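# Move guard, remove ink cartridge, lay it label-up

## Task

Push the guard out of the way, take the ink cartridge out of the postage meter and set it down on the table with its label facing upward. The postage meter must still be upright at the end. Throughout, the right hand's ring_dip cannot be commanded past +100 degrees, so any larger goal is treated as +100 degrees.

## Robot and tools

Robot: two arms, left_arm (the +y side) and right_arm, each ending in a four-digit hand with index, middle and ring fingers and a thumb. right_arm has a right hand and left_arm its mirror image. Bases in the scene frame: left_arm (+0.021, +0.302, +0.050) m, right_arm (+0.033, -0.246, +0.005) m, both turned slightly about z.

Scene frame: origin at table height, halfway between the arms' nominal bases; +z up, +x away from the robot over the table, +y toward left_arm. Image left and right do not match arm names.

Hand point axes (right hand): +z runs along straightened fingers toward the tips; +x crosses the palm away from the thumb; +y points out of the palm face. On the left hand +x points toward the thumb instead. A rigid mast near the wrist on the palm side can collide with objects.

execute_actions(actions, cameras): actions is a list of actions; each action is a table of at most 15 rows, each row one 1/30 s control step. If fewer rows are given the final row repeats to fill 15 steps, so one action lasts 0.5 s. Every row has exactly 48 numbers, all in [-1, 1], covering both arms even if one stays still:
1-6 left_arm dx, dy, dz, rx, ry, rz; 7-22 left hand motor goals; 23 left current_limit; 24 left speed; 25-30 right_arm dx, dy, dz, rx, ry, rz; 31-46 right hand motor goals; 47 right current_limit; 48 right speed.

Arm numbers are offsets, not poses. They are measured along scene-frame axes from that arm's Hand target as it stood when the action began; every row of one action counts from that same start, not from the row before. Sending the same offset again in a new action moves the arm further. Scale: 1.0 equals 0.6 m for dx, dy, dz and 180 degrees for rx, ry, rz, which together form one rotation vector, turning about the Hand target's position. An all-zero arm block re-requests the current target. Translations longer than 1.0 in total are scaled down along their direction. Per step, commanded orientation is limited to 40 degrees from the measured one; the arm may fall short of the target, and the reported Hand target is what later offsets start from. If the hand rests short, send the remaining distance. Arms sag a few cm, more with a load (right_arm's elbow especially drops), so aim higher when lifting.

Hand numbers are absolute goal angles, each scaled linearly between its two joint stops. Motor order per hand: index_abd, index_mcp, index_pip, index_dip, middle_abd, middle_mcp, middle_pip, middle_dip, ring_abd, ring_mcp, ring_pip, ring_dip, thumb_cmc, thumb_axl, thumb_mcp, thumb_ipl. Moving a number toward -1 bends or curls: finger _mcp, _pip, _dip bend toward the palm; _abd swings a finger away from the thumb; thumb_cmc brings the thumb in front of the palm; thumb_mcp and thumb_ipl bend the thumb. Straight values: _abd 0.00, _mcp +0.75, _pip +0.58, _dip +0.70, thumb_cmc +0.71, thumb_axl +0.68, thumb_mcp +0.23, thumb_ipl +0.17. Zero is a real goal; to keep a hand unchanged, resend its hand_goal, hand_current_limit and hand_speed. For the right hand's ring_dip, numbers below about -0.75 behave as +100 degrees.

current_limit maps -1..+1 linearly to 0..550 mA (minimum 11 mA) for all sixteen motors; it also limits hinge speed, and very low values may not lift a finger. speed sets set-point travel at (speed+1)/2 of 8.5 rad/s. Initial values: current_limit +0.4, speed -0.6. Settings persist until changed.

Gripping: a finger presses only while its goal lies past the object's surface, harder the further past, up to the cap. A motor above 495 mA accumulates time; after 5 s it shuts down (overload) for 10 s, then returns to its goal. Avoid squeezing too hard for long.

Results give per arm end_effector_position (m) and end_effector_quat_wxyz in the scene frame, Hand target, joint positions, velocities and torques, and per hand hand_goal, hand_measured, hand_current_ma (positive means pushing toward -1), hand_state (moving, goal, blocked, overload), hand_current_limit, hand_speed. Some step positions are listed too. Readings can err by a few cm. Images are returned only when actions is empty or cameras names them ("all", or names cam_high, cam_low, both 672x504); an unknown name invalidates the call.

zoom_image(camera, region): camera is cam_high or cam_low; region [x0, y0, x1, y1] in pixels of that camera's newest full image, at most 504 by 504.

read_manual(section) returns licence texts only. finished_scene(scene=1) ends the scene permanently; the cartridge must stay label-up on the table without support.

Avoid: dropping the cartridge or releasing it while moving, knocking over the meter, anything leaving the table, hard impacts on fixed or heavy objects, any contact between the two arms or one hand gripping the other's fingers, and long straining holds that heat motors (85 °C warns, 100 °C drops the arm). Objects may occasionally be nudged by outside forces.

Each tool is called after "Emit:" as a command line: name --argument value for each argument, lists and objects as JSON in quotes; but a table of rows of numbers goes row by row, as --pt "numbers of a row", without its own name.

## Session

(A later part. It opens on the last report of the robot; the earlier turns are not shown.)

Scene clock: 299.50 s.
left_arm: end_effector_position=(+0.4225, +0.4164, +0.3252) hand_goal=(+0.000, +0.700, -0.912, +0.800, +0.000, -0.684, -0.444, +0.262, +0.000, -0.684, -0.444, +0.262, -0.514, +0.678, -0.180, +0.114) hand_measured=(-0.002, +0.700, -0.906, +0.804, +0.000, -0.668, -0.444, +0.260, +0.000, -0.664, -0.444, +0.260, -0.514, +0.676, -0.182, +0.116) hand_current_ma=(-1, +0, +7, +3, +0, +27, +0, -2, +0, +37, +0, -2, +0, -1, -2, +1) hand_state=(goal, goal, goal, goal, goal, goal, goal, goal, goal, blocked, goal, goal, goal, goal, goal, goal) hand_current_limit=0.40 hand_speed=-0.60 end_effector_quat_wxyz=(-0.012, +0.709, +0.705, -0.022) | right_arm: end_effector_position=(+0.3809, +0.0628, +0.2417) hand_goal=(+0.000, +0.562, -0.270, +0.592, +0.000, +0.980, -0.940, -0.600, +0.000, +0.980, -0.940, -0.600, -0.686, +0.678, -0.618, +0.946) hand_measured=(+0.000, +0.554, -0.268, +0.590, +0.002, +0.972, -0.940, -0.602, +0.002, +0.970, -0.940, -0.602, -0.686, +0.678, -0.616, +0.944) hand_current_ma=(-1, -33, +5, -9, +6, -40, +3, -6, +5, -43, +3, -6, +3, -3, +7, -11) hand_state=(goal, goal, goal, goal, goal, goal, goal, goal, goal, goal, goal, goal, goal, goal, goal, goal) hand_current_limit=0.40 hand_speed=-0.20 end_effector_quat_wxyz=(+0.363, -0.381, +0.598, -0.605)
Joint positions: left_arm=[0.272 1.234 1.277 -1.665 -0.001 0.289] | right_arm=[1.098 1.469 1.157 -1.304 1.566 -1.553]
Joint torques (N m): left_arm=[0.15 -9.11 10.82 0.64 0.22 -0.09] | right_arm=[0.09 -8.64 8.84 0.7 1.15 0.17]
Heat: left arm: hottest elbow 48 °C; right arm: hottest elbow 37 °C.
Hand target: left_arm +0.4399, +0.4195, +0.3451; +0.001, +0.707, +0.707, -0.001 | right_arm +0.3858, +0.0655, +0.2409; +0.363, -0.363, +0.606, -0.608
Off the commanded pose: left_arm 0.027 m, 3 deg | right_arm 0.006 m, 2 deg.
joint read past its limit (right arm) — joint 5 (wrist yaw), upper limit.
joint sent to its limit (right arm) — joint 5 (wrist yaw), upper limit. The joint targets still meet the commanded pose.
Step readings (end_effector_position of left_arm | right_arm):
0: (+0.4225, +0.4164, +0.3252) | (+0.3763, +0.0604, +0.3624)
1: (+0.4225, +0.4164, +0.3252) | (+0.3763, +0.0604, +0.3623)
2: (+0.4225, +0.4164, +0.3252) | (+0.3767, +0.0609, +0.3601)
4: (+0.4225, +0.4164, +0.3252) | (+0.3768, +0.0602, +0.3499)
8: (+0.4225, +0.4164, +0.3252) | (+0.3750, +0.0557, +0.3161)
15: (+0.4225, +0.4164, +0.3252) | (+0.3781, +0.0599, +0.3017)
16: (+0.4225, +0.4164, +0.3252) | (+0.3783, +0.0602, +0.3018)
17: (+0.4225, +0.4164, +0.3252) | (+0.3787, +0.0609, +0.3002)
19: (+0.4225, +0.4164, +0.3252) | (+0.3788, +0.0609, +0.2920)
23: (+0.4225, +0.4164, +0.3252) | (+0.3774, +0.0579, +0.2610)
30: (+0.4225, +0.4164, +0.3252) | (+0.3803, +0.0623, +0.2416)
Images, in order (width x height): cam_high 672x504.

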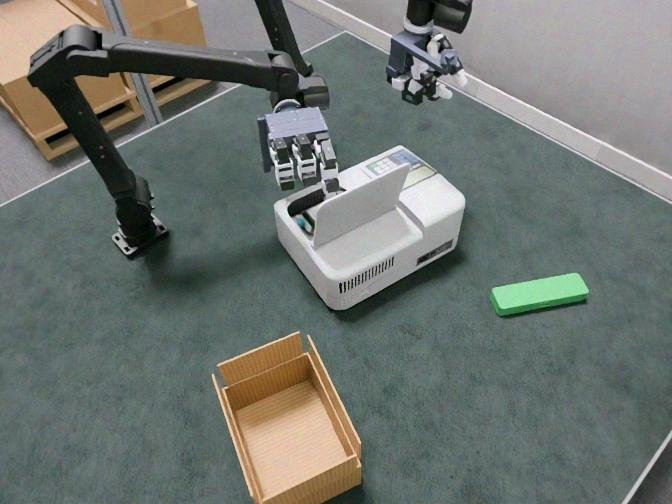

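Emit:
execute_actions --actions '[[[0,0,0,0,0,0,0,0.7,-0.912,0.8,0,-0.685,-0.445,0.261,0,-0.685,-0.445,0.261,-0.514,0.678,-0.18,0.114,0.4,-0.6,0,0,-0.06,0,0,0,0,0.562,-0.271,0.591,0,0.98,-0.94,-0.6,0,0.98,-0.94,-0.6,-0.686,0.678,-0.618,0.946,0.0,-0.4]],[[0,0,0,0,0,0,0,0.7,-0.912,0.8,0,-0.685,-0.445,0.261,0,-0.685,-0.445,0.261,-0.514,0.678,-0.18,0.114,0.4,-0.6,0,0,-0.02,0,0,0,0,0.562,-0.271,0.591,0,0.98,-0.94,-0.6,0,0.98,-0.94,-0.6,-0.686,0.678,-0.618,0.946,0.0,-0.4]]]' --cameras '["cam_high"]'

Emit:
zoom_image --camera "cam_high" --region '[260, 140, 370, 250]'

Scene clock: 301.93 s.
left_arm: end_effector_position=(+0.4225, +0.4164, +0.3252) hand_goal=(+0.000, +0.700, -0.912, +0.800, +0.000, -0.684, -0.444, +0.262, +0.000, -0.684, -0.444, +0.262, -0.514, +0.678, -0.180, +0.114) hand_measured=(-0.002, +0.700, -0.906, +0.804, +0.000, -0.668, -0.444, +0.260, +0.000, -0.664, -0.444, +0.260, -0.514, +0.676, -0.182, +0.116) hand_current_ma=(-1, +0, +7, +3, +0, +27, +0, -2, +0, +37, +0, -2, +0, -1, -2, +1) hand_state=(goal, goal, goal, goal, goal, goal, goal, goal, goal, blocked, goal, goal, goal, goal, goal, goal) hand_current_limit=0.40 hand_speed=-0.60 end_effector_quat_wxyz=(-0.012, +0.709, +0.705, -0.022) | right_arm: end_effector_position=(+0.3819, +0.0649, +0.2014) hand_goal=(+0.000, +0.562, -0.270, +0.592, +0.000, +0.980, -0.940, -0.600, +0.000, +0.980, -0.940, -0.600, -0.686, +0.678, -0.618, +0.946) hand_measured=(+0.000, +0.554, -0.268, +0.590, +0.002, +0.972, -0.940, -0.602, +0.002, +0.970, -0.940, -0.602, -0.686, +0.678, -0.616, +0.944) hand_current_ma=(-1, -33, +5, -9, +6, -40, +3, -6, +5, -43, +3, -6, +3, -3, +7, -11) hand_state=(goal, goal, goal, goal, goal, goal, goal, goal, goal, goal, goal, goal, goal, goal, goal, goal) hand_current_limit=0.00 hand_speed=-0.40 end_effector_quat_wxyz=(+0.369, -0.375, +0.601, -0.601)
Joint positions: left_arm=[0.272 1.234 1.277 -1.665 -0.001 0.289] | right_arm=[1.098 1.517 1.095 -1.229 1.566 -1.499]
Joint torques (N m): left_arm=[0.09 -9.41 10.84 0.65 0.23 -0.1] | right_arm=[-0.09 -8.18 7.71 0.68 1.12 0.17]
Heat: left arm: hottest elbow 48 °C; right arm: hottest elbow 38 °C.
Hand target: left_arm +0.4399, +0.4195, +0.3451; +0.001, +0.707, +0.707, -0.001 | right_arm +0.3858, +0.0655, +0.1929; +0.363, -0.363, +0.606, -0.608
Off the commanded pose: left_arm 0.027 m, 3 deg | right_arm 0.009 m, 2 deg.
joint read past its limit (right arm) — joint 5 (wrist yaw), upper limit.
joint sent to its limit (right arm) — joint 5 (wrist yaw), upper limit. The joint targets still meet the commanded pose.
Step readings (end_effector_position of left_arm | right_arm):
0: (+0.4225, +0.4164, +0.3252) | (+0.3809, +0.0629, +0.2417)
1: (+0.4225, +0.4164, +0.3252) | (+0.3809, +0.0630, +0.2417)
2: (+0.4225, +0.4164, +0.3252) | (+0.3812, +0.0634, +0.2411)
4: (+0.4225, +0.4164, +0.3252) | (+0.3814, +0.0639, +0.2378)
8: (+0.4225, +0.4164, +0.3252) | (+0.3805, +0.0620, +0.2216)
15: (+0.4225, +0.4164, +0.3252) | (+0.3813, +0.0635, +0.2096)
16: (+0.4225, +0.4164, +0.3252) | (+0.3813, +0.0636, +0.2096)
17: (+0.4225, +0.4164, +0.3252) | (+0.3815, +0.0640, +0.2097)
19: (+0.4225, +0.4164, +0.3252) | (+0.3818, +0.0646, +0.2090)
23: (+0.4225, +0.4164, +0.3252) | (+0.3817, +0.0645, +0.2050)
30: (+0.4225, +0.4164, +0.3252) | (+0.3819, +0.0648, +0.2013)
Images, in order (width x height): cam_high 672x504.

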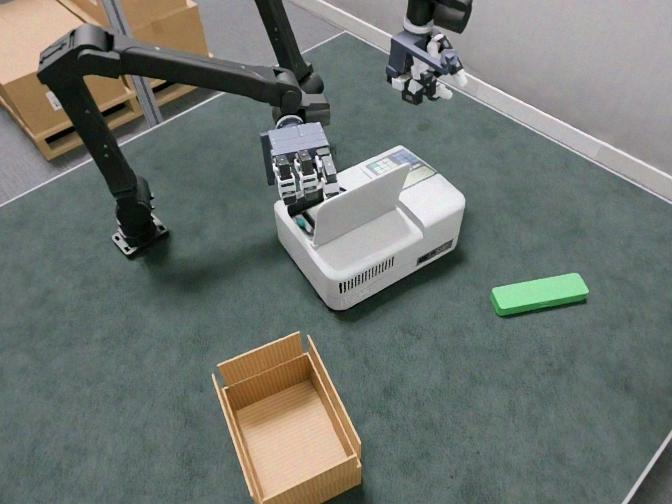

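Scaled by 4.582 from the camera's 672x504 image, which has a finer 960x720 frame.

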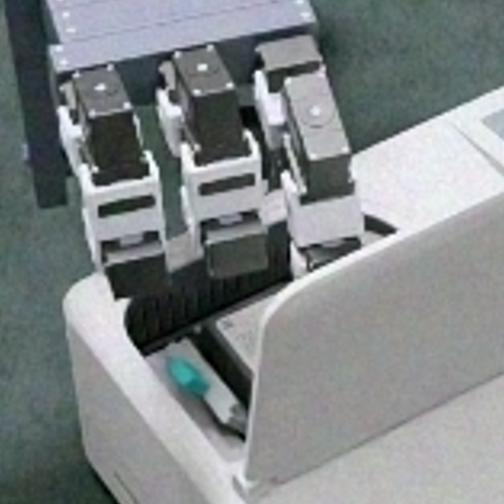

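Emit:
execute_actions --actions '[[[0,0,0,0,0,0,0,0.7,-0.912,0.8,0,-0.685,-0.445,0.261,0,-0.685,-0.445,0.261,-0.514,0.678,-0.18,0.114,0.4,-0.6,0,0,-0.02,0,0,0,0,0.562,-0.271,0.591,0,0.98,-0.94,-0.6,0,0.98,-0.94,-0.6,-0.686,0.678,-0.618,0.946,-0.2,-0.4]],[[0,0,0,0,0,0,0,0.7,-0.912,0.8,0,-0.685,-0.445,0.261,0,-0.685,-0.445,0.261,-0.514,0.678,-0.18,0.114,0.4,-0.6,0,0,-0.02,0,0,0,0,0.562,-0.271,0.591,0,0.98,-0.94,-0.6,0,0.98,-0.94,-0.6,-0.686,0.678,-0.618,0.946,-0.2,-0.4]]]' --cameras '["cam_high"]'

Emit:
zoom_image --camera "cam_high" --region '[260, 140, 370, 250]'

Scene clock: 303.73 s.
left_arm: end_effector_position=(+0.4225, +0.4164, +0.3252) hand_goal=(+0.000, +0.700, -0.912, +0.800, +0.000, -0.684, -0.444, +0.262, +0.000, -0.684, -0.444, +0.262, -0.514, +0.678, -0.180, +0.114) hand_measured=(-0.002, +0.700, -0.906, +0.804, +0.000, -0.668, -0.444, +0.260, +0.000, -0.664, -0.444, +0.260, -0.514, +0.676, -0.182, +0.116) hand_current_ma=(-1, +0, +7, +3, +0, +27, +0, -2, +0, +37, +0, -2, +0, -1, -2, +1) hand_state=(goal, goal, goal, goal, goal, goal, goal, goal, goal, blocked, goal, goal, goal, goal, goal, goal) hand_current_limit=0.40 hand_speed=-0.60 end_effector_quat_wxyz=(-0.012, +0.709, +0.705, -0.022) | right_arm: end_effector_position=(+0.3821, +0.0652, +0.1768) hand_goal=(+0.000, +0.562, -0.270, +0.592, +0.000, +0.980, -0.940, -0.600, +0.000, +0.980, -0.940, -0.600, -0.686, +0.678, -0.618, +0.946) hand_measured=(+0.000, +0.554, -0.268, +0.590, +0.002, +0.972, -0.940, -0.602, +0.002, +0.970, -0.940, -0.602, -0.686, +0.678, -0.616, +0.944) hand_current_ma=(-1, -33, +5, -9, +6, -40, +3, -6, +5, -43, +3, -6, +3, -3, +7, -11) hand_state=(goal, goal, goal, goal, goal, goal, goal, goal, goal, goal, goal, goal, goal, goal, goal, goal) hand_current_limit=-0.20 hand_speed=-0.40 end_effector_quat_wxyz=(+0.369, -0.376, +0.601, -0.601)
Joint positions: left_arm=[0.272 1.234 1.277 -1.665 -0.001 0.289] | right_arm=[1.098 1.552 1.065 -1.19 1.566 -1.472]
Joint torques (N m): left_arm=[0.03 -9.23 10.81 0.65 0.22 -0.11] | right_arm=[-0.09 -8.53 7.49 0.68 1.12 0.15]
Heat: left arm: hottest elbow 48 °C; right arm: hottest elbow 38 °C.
Hand target: left_arm +0.4399, +0.4195, +0.3451; +0.001, +0.707, +0.707, -0.001 | right_arm +0.3858, +0.0656, +0.1689; +0.363, -0.363, +0.606, -0.608
Off the commanded pose: left_arm 0.027 m, 3 deg | right_arm 0.009 m, 2 deg.
joint read past its limit (right arm) — joint 5 (wrist yaw), upper limit.
joint sent to its limit (right arm) — joint 5 (wrist yaw), upper limit. The joint targets still meet the commanded pose.
Step readings (end_effector_position of left_arm | right_arm):
0: (+0.4225, +0.4164, +0.3252) | (+0.3820, +0.0649, +0.2014)
1: (+0.4225, +0.4164, +0.3252) | (+0.3820, +0.0650, +0.2014)
2: (+0.4225, +0.4164, +0.3252) | (+0.3820, +0.0651, +0.2010)
4: (+0.4225, +0.4164, +0.3252) | (+0.3821, +0.0653, +0.1996)
8: (+0.4225, +0.4164, +0.3252) | (+0.3818, +0.0646, +0.1929)
15: (+0.4225, +0.4164, +0.3252) | (+0.3819, +0.0648, +0.1885)
16: (+0.4225, +0.4164, +0.3252) | (+0.3819, +0.0648, +0.1885)
17: (+0.4225, +0.4164, +0.3252) | (+0.3820, +0.0651, +0.1884)
19: (+0.4225, +0.4164, +0.3252) | (+0.3822, +0.0655, +0.1870)
23: (+0.4225, +0.4164, +0.3252) | (+0.3820, +0.0649, +0.1809)
30: (+0.4225, +0.4164, +0.3252) | (+0.3821, +0.0651, +0.1768)
Images, in order (width x height): cam_high 672x504.

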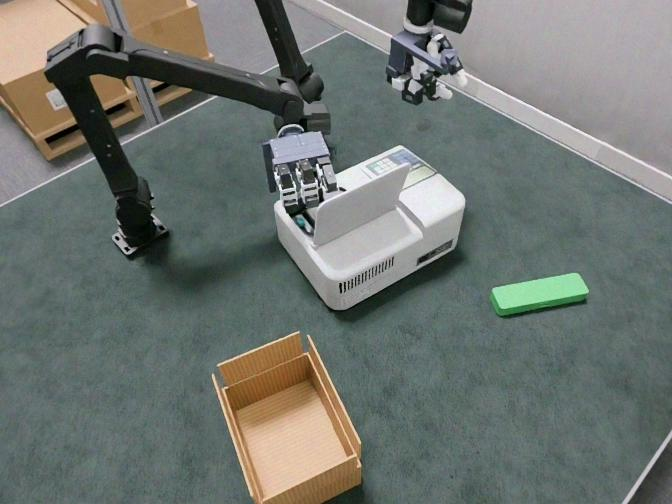

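Scaled by 4.582 from the camera's 672x504 image, which has a finer 960x720 frame.

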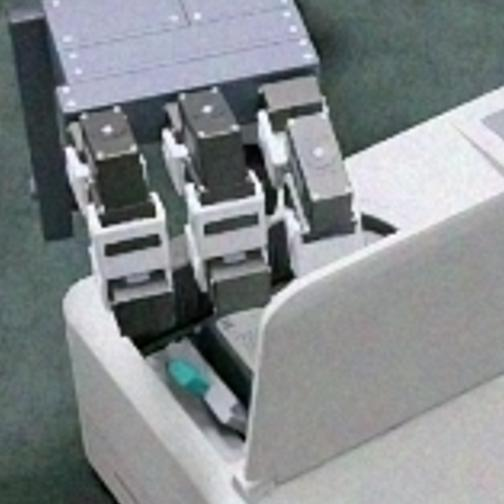

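Emit:
execute_actions --actions '[[[0,0,0,0,0,0,0,0.7,-0.912,0.8,0,-0.685,-0.445,0.261,0,-0.685,-0.445,0.261,-0.514,0.678,-0.18,0.114,0.4,-0.6,0,0,-0.02,0,0,0,0,0.562,-0.271,0.591,0,0.98,-0.94,-0.6,0,0.98,-0.94,-0.6,-0.686,0.678,-0.618,0.946,-0.2,-0.4]],[[0,0,0,0,0,0,0,0.7,-0.912,0.8,0,-0.685,-0.445,0.261,0,-0.685,-0.445,0.261,-0.514,0.678,-0.18,0.114,0.4,-0.6,0,0,-0.015,0,0,0,0,0.562,-0.271,0.591,0,0.98,-0.94,-0.6,0,0.98,-0.94,-0.6,-0.686,0.678,-0.618,0.946,-0.2,-0.4]]]' --cameras '["cam_high"]'

Emit:
zoom_image --camera "cam_high" --region '[260, 140, 370, 250]'

Scene clock: 305.37 s.
left_arm: end_effector_position=(+0.4225, +0.4164, +0.3252) hand_goal=(+0.000, +0.700, -0.912, +0.800, +0.000, -0.684, -0.444, +0.262, +0.000, -0.684, -0.444, +0.262, -0.514, +0.678, -0.180, +0.114) hand_measured=(-0.002, +0.700, -0.906, +0.804, +0.000, -0.668, -0.444, +0.260, +0.000, -0.664, -0.444, +0.260, -0.514, +0.676, -0.182, +0.116) hand_current_ma=(-1, +0, +7, +3, +0, +27, +0, -2, +0, +37, +0, -2, +0, -1, -2, +1) hand_state=(goal, goal, goal, goal, goal, goal, goal, goal, goal, blocked, goal, goal, goal, goal, goal, goal) hand_current_limit=0.40 hand_speed=-0.60 end_effector_quat_wxyz=(-0.012, +0.709, +0.705, -0.022) | right_arm: end_effector_position=(+0.3824, +0.0657, +0.1566) hand_goal=(+0.000, +0.562, -0.270, +0.592, +0.000, +0.980, -0.940, -0.600, +0.000, +0.980, -0.940, -0.600, -0.686, +0.678, -0.618, +0.946) hand_measured=(+0.000, +0.554, -0.270, +0.590, +0.002, +0.972, -0.940, -0.602, +0.002, +0.970, -0.940, -0.602, -0.686, +0.678, -0.616, +0.944) hand_current_ma=(-1, -33, +1, -9, +6, -40, +3, -6, +5, -43, +3, -6, +3, -3, +7, -11) hand_state=(goal, goal, goal, goal, goal, goal, goal, goal, goal, goal, goal, goal, goal, goal, goal, goal) hand_current_limit=-0.20 hand_speed=-0.40 end_effector_quat_wxyz=(+0.369, -0.375, +0.601, -0.601)
Joint positions: left_arm=[0.272 1.234 1.277 -1.665 -0.001 0.289] | right_arm=[1.098 1.585 1.042 -1.156 1.566 -1.45]
Joint torques (N m): left_arm=[0.15 -9.41 10.85 0.59 0.23 -0.1] | right_arm=[-0.15 -8.41 7.2 0.53 1.13 0.17]
Heat: left arm: hottest elbow 48 °C; right arm: hottest elbow 37 °C.
Hand target: left_arm +0.4399, +0.4195, +0.3451; +0.001, +0.707, +0.707, -0.001 | right_arm +0.3858, +0.0656, +0.1479; +0.363, -0.363, +0.606, -0.608
Off the commanded pose: left_arm 0.027 m, 3 deg | right_arm 0.009 m, 2 deg.
joint read past its limit (right arm) — joint 5 (wrist yaw), upper limit.
joint sent to its limit (right arm) — joint 5 (wrist yaw), upper limit. The joint targets still meet the commanded pose.
Step readings (end_effector_position of left_arm | right_arm):
0: (+0.4225, +0.4164, +0.3252) | (+0.3821, +0.0653, +0.1768)
1: (+0.4225, +0.4164, +0.3252) | (+0.3821, +0.0653, +0.1768)
2: (+0.4225, +0.4164, +0.3252) | (+0.3822, +0.0653, +0.1764)
4: (+0.4225, +0.4164, +0.3252) | (+0.3824, +0.0658, +0.1752)
8: (+0.4225, +0.4164, +0.3252) | (+0.3822, +0.0653, +0.1691)
15: (+0.4225, +0.4164, +0.3252) | (+0.3821, +0.0653, +0.1647)
16: (+0.4225, +0.4164, +0.3252) | (+0.3822, +0.0653, +0.1647)
17: (+0.4225, +0.4164, +0.3252) | (+0.3823, +0.0656, +0.1648)
19: (+0.4225, +0.4164, +0.3252) | (+0.3825, +0.0660, +0.1637)
23: (+0.4225, +0.4164, +0.3252) | (+0.3824, +0.0658, +0.1596)
30: (+0.4225, +0.4164, +0.3252) | (+0.3823, +0.0656, +0.1566)
Images, in order (width x height): cam_high 672x504.

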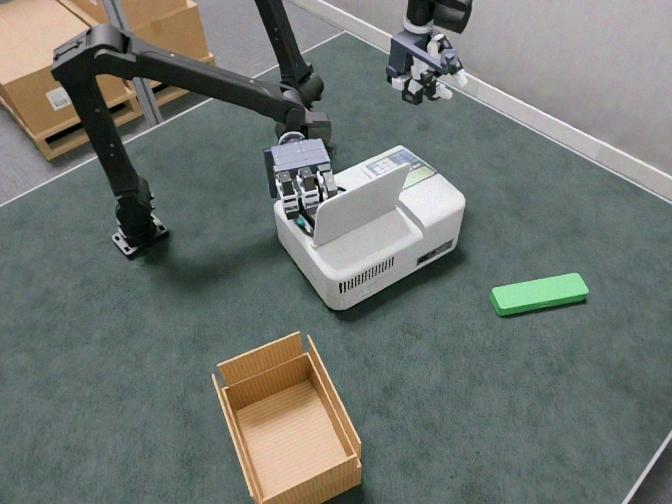

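Scaled by 4.582 from the camera's 672x504 image, which has a finer 960x720 frame.

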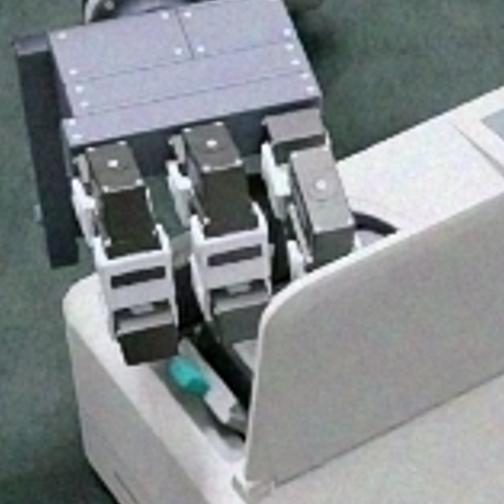

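Emit:
execute_actions --actions '[[[0,0,0,0,0,0,0,0.7,-0.912,0.8,0,-0.685,-0.445,0.261,0,-0.685,-0.445,0.261,-0.514,0.678,-0.18,0.114,0.4,-0.6,0,0,-0.015,0,0,0,0,0.562,-0.271,0.591,0,0.98,-0.94,-0.6,0,0.98,-0.94,-0.6,-0.686,0.678,-0.618,0.946,-0.2,-0.4]],[[0,0,0,0,0,0,0,0.7,-0.912,0.8,0,-0.685,-0.445,0.261,0,-0.685,-0.445,0.261,-0.514,0.678,-0.18,0.114,0.4,-0.6,0,0,-0.012,0,0,0,0,0.562,-0.271,0.591,0,0.98,-0.94,-0.6,0,0.98,-0.94,-0.6,-0.686,0.678,-0.618,0.946,-0.2,-0.4]]]' --cameras '["cam_high"]'

Emit:
zoom_image --camera "cam_high" --region '[260, 140, 370, 250]'

Scene clock: 307.07 s.
left_arm: end_effector_position=(+0.4225, +0.4164, +0.3252) hand_goal=(+0.000, +0.700, -0.912, +0.800, +0.000, -0.684, -0.444, +0.262, +0.000, -0.684, -0.444, +0.262, -0.514, +0.678, -0.180, +0.114) hand_measured=(-0.002, +0.700, -0.906, +0.804, +0.000, -0.668, -0.444, +0.260, +0.000, -0.664, -0.444, +0.260, -0.514, +0.676, -0.182, +0.116) hand_current_ma=(-1, +0, +7, +3, +0, +27, +0, -2, +0, +37, +0, -2, +0, -1, -2, +1) hand_state=(goal, goal, goal, goal, goal, goal, goal, goal, goal, blocked, goal, goal, goal, goal, goal, goal) hand_current_limit=0.40 hand_speed=-0.60 end_effector_quat_wxyz=(-0.012, +0.709, +0.705, -0.022) | right_arm: end_effector_position=(+0.3824, +0.0659, +0.1410) hand_goal=(+0.000, +0.562, -0.270, +0.592, +0.000, +0.980, -0.940, -0.600, +0.000, +0.980, -0.940, -0.600, -0.686, +0.678, -0.618, +0.946) hand_measured=(+0.000, +0.554, -0.272, +0.590, +0.002, +0.972, -0.940, -0.602, +0.002, +0.970, -0.940, -0.602, -0.692, +0.676, -0.612, +0.952) hand_current_ma=(-1, -34, -10, -9, +6, -40, +3, -6, +5, -43, +3, -6, -30, -7, +36, +37) hand_state=(goal, goal, goal, goal, goal, goal, goal, goal, goal, goal, goal, goal, goal, goal, goal, goal) hand_current_limit=-0.20 hand_speed=-0.40 end_effector_quat_wxyz=(+0.369, -0.375, +0.601, -0.601)
Joint positions: left_arm=[0.272 1.234 1.277 -1.665 -0.001 0.289] | right_arm=[1.098 1.612 1.027 -1.13 1.566 -1.434]
Joint torques (N m): left_arm=[0.03 -9.11 10.84 0.64 0.24 -0.09] | right_arm=[-0.03 -8.64 6.86 0.61 1.12 0.17]
Heat: left arm: hottest elbow 48 °C; right arm: hottest elbow 37 °C.
Hand target: left_arm +0.4399, +0.4195, +0.3451; +0.001, +0.707, +0.707, -0.001 | right_arm +0.3858, +0.0655, +0.1316; +0.363, -0.363, +0.605, -0.608
Off the commanded pose: left_arm 0.027 m, 3 deg | right_arm 0.010 m, 2 deg.
joint read past its limit (right arm) — joint 5 (wrist yaw), upper limit.
joint sent to its limit (right arm) — joint 5 (wrist yaw), upper limit. The joint targets still meet the commanded pose.
Step readings (end_effector_position of left_arm | right_arm):
0: (+0.4225, +0.4164, +0.3252) | (+0.3824, +0.0657, +0.1566)
1: (+0.4225, +0.4164, +0.3252) | (+0.3824, +0.0657, +0.1566)
2: (+0.4225, +0.4164, +0.3252) | (+0.3824, +0.0658, +0.1564)
4: (+0.4225, +0.4164, +0.3252) | (+0.3826, +0.0662, +0.1554)
8: (+0.4225, +0.4164, +0.3252) | (+0.3825, +0.0661, +0.1518)
15: (+0.4225, +0.4164, +0.3252) | (+0.3827, +0.0663, +0.1504)
16: (+0.4225, +0.4164, +0.3252) | (+0.3827, +0.0663, +0.1504)
17: (+0.4225, +0.4164, +0.3252) | (+0.3827, +0.0664, +0.1501)
19: (+0.4225, +0.4164, +0.3252) | (+0.3828, +0.0665, +0.1492)
23: (+0.4225, +0.4164, +0.3252) | (+0.3826, +0.0662, +0.1452)
30: (+0.4225, +0.4164, +0.3252) | (+0.3824, +0.0659, +0.1410)
Images, in order (width x height): cam_high 672x504.

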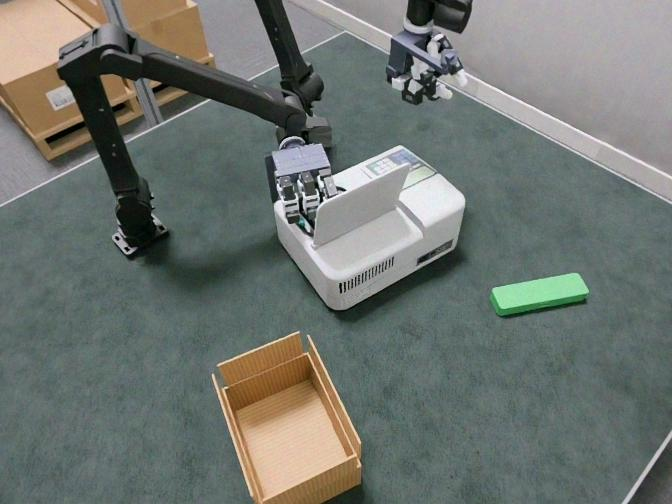

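Scaled by 4.582 from the camera's 672x504 image, which has a finer 960x720 frame.

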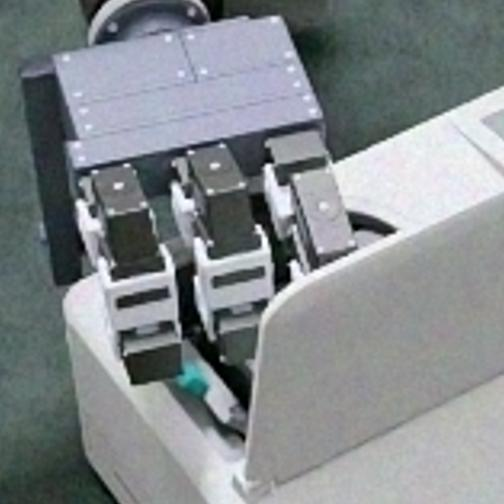

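Emit:
execute_actions --actions '[[[0,0,0,0,0,0,0,0.7,-0.912,0.8,0,-0.685,-0.445,0.261,0,-0.685,-0.445,0.261,-0.514,0.678,-0.18,0.114,0.4,-0.6,0,0,0,0,0,0,0,0.40,-0.271,0.591,0,0.98,-0.94,-0.6,0,0.98,-0.94,-0.6,-0.686,0.678,-0.618,0.946,0.2,-0.8]],[[0,0,0,0,0,0,0,0.7,-0.912,0.8,0,-0.685,-0.445,0.261,0,-0.685,-0.445,0.261,-0.514,0.678,-0.18,0.114,0.4,-0.6,0,0,0,0,0,0,0,0.30,-0.271,0.591,0,0.98,-0.94,-0.6,0,0.98,-0.94,-0.6,-0.686,0.678,-0.65,0.92,0.2,-0.8]]]' --cameras '["cam_high"]'

Emit:
zoom_image --camera "cam_high" --region '[260, 140, 370, 250]'

Scene clock: 308.90 s.
left_arm: end_effector_position=(+0.4225, +0.4164, +0.3252) hand_goal=(+0.000, +0.700, -0.912, +0.800, +0.000, -0.684, -0.444, +0.262, +0.000, -0.684, -0.444, +0.262, -0.514, +0.678, -0.180, +0.114) hand_measured=(-0.002, +0.700, -0.906, +0.804, +0.000, -0.668, -0.444, +0.260, +0.000, -0.664, -0.444, +0.260, -0.514, +0.676, -0.182, +0.116) hand_current_ma=(-1, +0, +7, +3, +0, +27, +0, -2, +0, +37, +0, -2, +0, -1, -2, +1) hand_state=(goal, goal, goal, goal, goal, goal, goal, goal, goal, blocked, goal, goal, goal, goal, goal, goal) hand_current_limit=0.40 hand_speed=-0.60 end_effector_quat_wxyz=(-0.012, +0.709, +0.705, -0.022) | right_arm: end_effector_position=(+0.3827, +0.0662, +0.1413) hand_goal=(+0.000, +0.300, -0.270, +0.592, +0.000, +0.980, -0.940, -0.600, +0.000, +0.980, -0.940, -0.600, -0.686, +0.678, -0.650, +0.920) hand_measured=(+0.000, +0.452, -0.248, +0.602, +0.002, +0.972, -0.940, -0.602, +0.002, +0.970, -0.940, -0.602, -0.694, +0.676, -0.608, +0.950) hand_current_ma=(+2, +330, +100, +41, +6, -40, +3, -6, +5, -43, +3, -6, -38, -9, +261, +194) hand_state=(goal, blocked, blocked, goal, goal, goal, goal, goal, goal, goal, goal, goal, goal, goal, blocked, blocked) hand_current_limit=0.20 hand_speed=-0.80 end_effector_quat_wxyz=(+0.371, -0.374, +0.602, -0.601)
Joint positions: left_arm=[0.272 1.234 1.277 -1.665 -0.001 0.289] | right_arm=[1.098 1.612 1.027 -1.13 1.567 -1.43]
Joint torques (N m): left_arm=[0.03 -9.23 10.81 0.62 0.22 -0.09] | right_arm=[0.15 -8.41 6.95 0.57 1.06 0.17]
Heat: left arm: hottest elbow 48 °C; right arm: hottest elbow 37 °C.
Hand target: left_arm +0.4399, +0.4195, +0.3451; +0.001, +0.707, +0.707, -0.001 | right_arm +0.3858, +0.0655, +0.1315; +0.363, -0.363, +0.605, -0.608
Off the commanded pose: left_arm 0.027 m, 3 deg | right_arm 0.010 m, 2 deg.
joint read past its limit (right arm) — joint 5 (wrist yaw), upper limit.
joint sent to its limit (right arm) — joint 5 (wrist yaw), upper limit. The joint targets still meet the commanded pose.
Step readings (end_effector_position of left_arm | right_arm):
0: (+0.4225, +0.4164, +0.3252) | (+0.3824, +0.0659, +0.1410)
1: (+0.4225, +0.4164, +0.3252) | (+0.3824, +0.0659, +0.1410)
2: (+0.4225, +0.4164, +0.3252) | (+0.3824, +0.0659, +0.1410)
4: (+0.4225, +0.4164, +0.3252) | (+0.3824, +0.0659, +0.1410)
8: (+0.4225, +0.4164, +0.3252) | (+0.3826, +0.0660, +0.1412)
15: (+0.4225, +0.4164, +0.3252) | (+0.3827, +0.0661, +0.1413)
16: (+0.4225, +0.4164, +0.3252) | (+0.3827, +0.0661, +0.1413)
17: (+0.4225, +0.4164, +0.3252) | (+0.3827, +0.0662, +0.1413)
19: (+0.4225, +0.4164, +0.3252) | (+0.3827, +0.0662, +0.1413)
23: (+0.4225, +0.4164, +0.3252) | (+0.3827, +0.0662, +0.1413)
30: (+0.4225, +0.4164, +0.3252) | (+0.3827, +0.0662, +0.1413)
Images, in order (width x height): cam_high 672x504.

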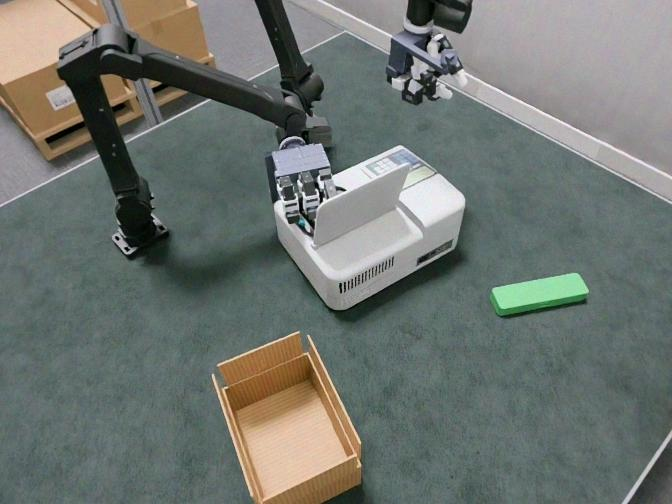

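Scaled by 4.582 from the camera's 672x504 image, which has a finer 960x720 frame.

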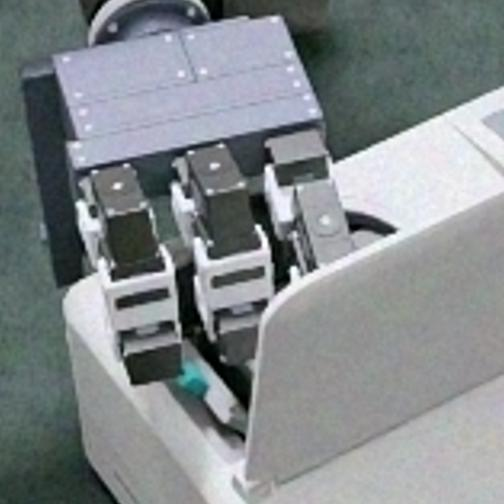

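Emit:
execute_actions --actions '[[[0,0,0,0,0,0,0,0.7,-0.912,0.8,0,-0.685,-0.445,0.261,0,-0.685,-0.445,0.261,-0.514,0.678,-0.18,0.114,0.4,-0.6,0,0,0,0,0,0,0,0.20,-0.36,0.52,0,0.98,-0.94,-0.6,0,0.98,-0.94,-0.6,-0.686,0.678,-0.70,0.86,0.78,-0.8]],[[0,0,0,0,0,0,0,0.7,-0.912,0.8,0,-0.685,-0.445,0.261,0,-0.685,-0.445,0.261,-0.514,0.678,-0.18,0.114,0.4,-0.6,0,0,0.02,0,0,0,0,0.20,-0.36,0.52,0,0.98,-0.94,-0.6,0,0.98,-0.94,-0.6,-0.686,0.678,-0.70,0.86,0.78,-0.8]]]' --cameras '["cam_high"]'

Emit:
zoom_image --camera "cam_high" --region '[260, 140, 370, 250]'

Scene clock: 311.13 s.
left_arm: end_effector_position=(+0.4225, +0.4164, +0.3252) hand_goal=(+0.000, +0.700, -0.912, +0.800, +0.000, -0.684, -0.444, +0.262, +0.000, -0.684, -0.444, +0.262, -0.514, +0.678, -0.180, +0.114) hand_measured=(-0.002, +0.700, -0.906, +0.804, +0.000, -0.668, -0.444, +0.260, +0.000, -0.664, -0.444, +0.260, -0.514, +0.676, -0.182, +0.116) hand_current_ma=(-1, +0, +7, +3, +0, +27, +0, -2, +0, +37, +0, -2, +0, -1, -2, +1) hand_state=(goal, goal, goal, goal, goal, goal, goal, goal, goal, blocked, goal, goal, goal, goal, goal, goal) hand_current_limit=0.40 hand_speed=-0.60 end_effector_quat_wxyz=(-0.012, +0.709, +0.705, -0.022) | right_arm: end_effector_position=(+0.3827, +0.0662, +0.1413) hand_goal=(+0.000, +0.200, -0.360, +0.520, +0.000, +0.980, -0.940, -0.600, +0.000, +0.980, -0.940, -0.600, -0.686, +0.678, -0.700, +0.860) hand_measured=(+0.008, +0.452, -0.248, +0.586, +0.002, +0.972, -0.940, -0.602, +0.002, +0.970, -0.940, -0.602, -0.702, +0.674, -0.608, +0.938) hand_current_ma=(+27, +490, +490, +311, +6, -40, +3, -6, +5, -43, +3, -6, -70, -19, +490, +490) hand_state=(goal, blocked, blocked, blocked, goal, goal, goal, goal, goal, goal, goal, goal, goal, goal, blocked, blocked) hand_current_limit=0.78 hand_speed=-0.80 end_effector_quat_wxyz=(+0.371, -0.374, +0.602, -0.601)
Joint positions: left_arm=[0.272 1.234 1.277 -1.665 -0.001 0.289] | right_arm=[1.098 1.612 1.027 -1.13 1.567 -1.43]
Joint torques (N m): left_arm=[-0.09 -9.17 10.86 0.64 0.23 -0.1] | right_arm=[0.09 -9.99 7.88 -0.12 1.05 0.01]
Heat: left arm: hottest elbow 48 °C; right arm: hottest elbow 37 °C.
Hand target: left_arm +0.4399, +0.4195, +0.3451; +0.001, +0.707, +0.707, -0.001 | right_arm +0.3858, +0.0655, +0.1435; +0.363, -0.363, +0.605, -0.608
Off the commanded pose: left_arm 0.027 m, 3 deg | right_arm 0.004 m, 2 deg.
joint read past its limit (right arm) — joint 5 (wrist yaw), upper limit.
joint sent to its limit (right arm) — joint 5 (wrist yaw), upper limit. The joint targets still meet the commanded pose.
Step readings (end_effector_position of left_arm | right_arm):
0: (+0.4225, +0.4164, +0.3252) | (+0.3827, +0.0662, +0.1413)
1: (+0.4225, +0.4164, +0.3252) | (+0.3827, +0.0662, +0.1413)
2: (+0.4225, +0.4164, +0.3252) | (+0.3827, +0.0662, +0.1413)
4: (+0.4225, +0.4164, +0.3252) | (+0.3827, +0.0662, +0.1413)
8: (+0.4225, +0.4164, +0.3252) | (+0.3827, +0.0662, +0.1413)
15: (+0.4225, +0.4164, +0.3252) | (+0.3827, +0.0662, +0.1413)
16: (+0.4225, +0.4164, +0.3252) | (+0.3827, +0.0662, +0.1413)
17: (+0.4225, +0.4164, +0.3252) | (+0.3827, +0.0662, +0.1413)
19: (+0.4225, +0.4164, +0.3252) | (+0.3827, +0.0662, +0.1413)
23: (+0.4225, +0.4164, +0.3252) | (+0.3827, +0.0662, +0.1413)
30: (+0.4225, +0.4164, +0.3252) | (+0.3827, +0.0662, +0.1413)
Images, in order (width x height): cam_high 672x504.

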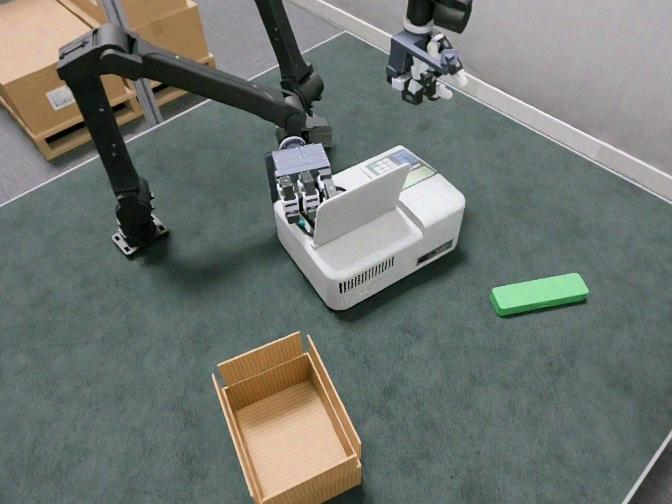

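Scaled by 4.582 from the camera's 672x504 image, which has a finer 960x720 frame.

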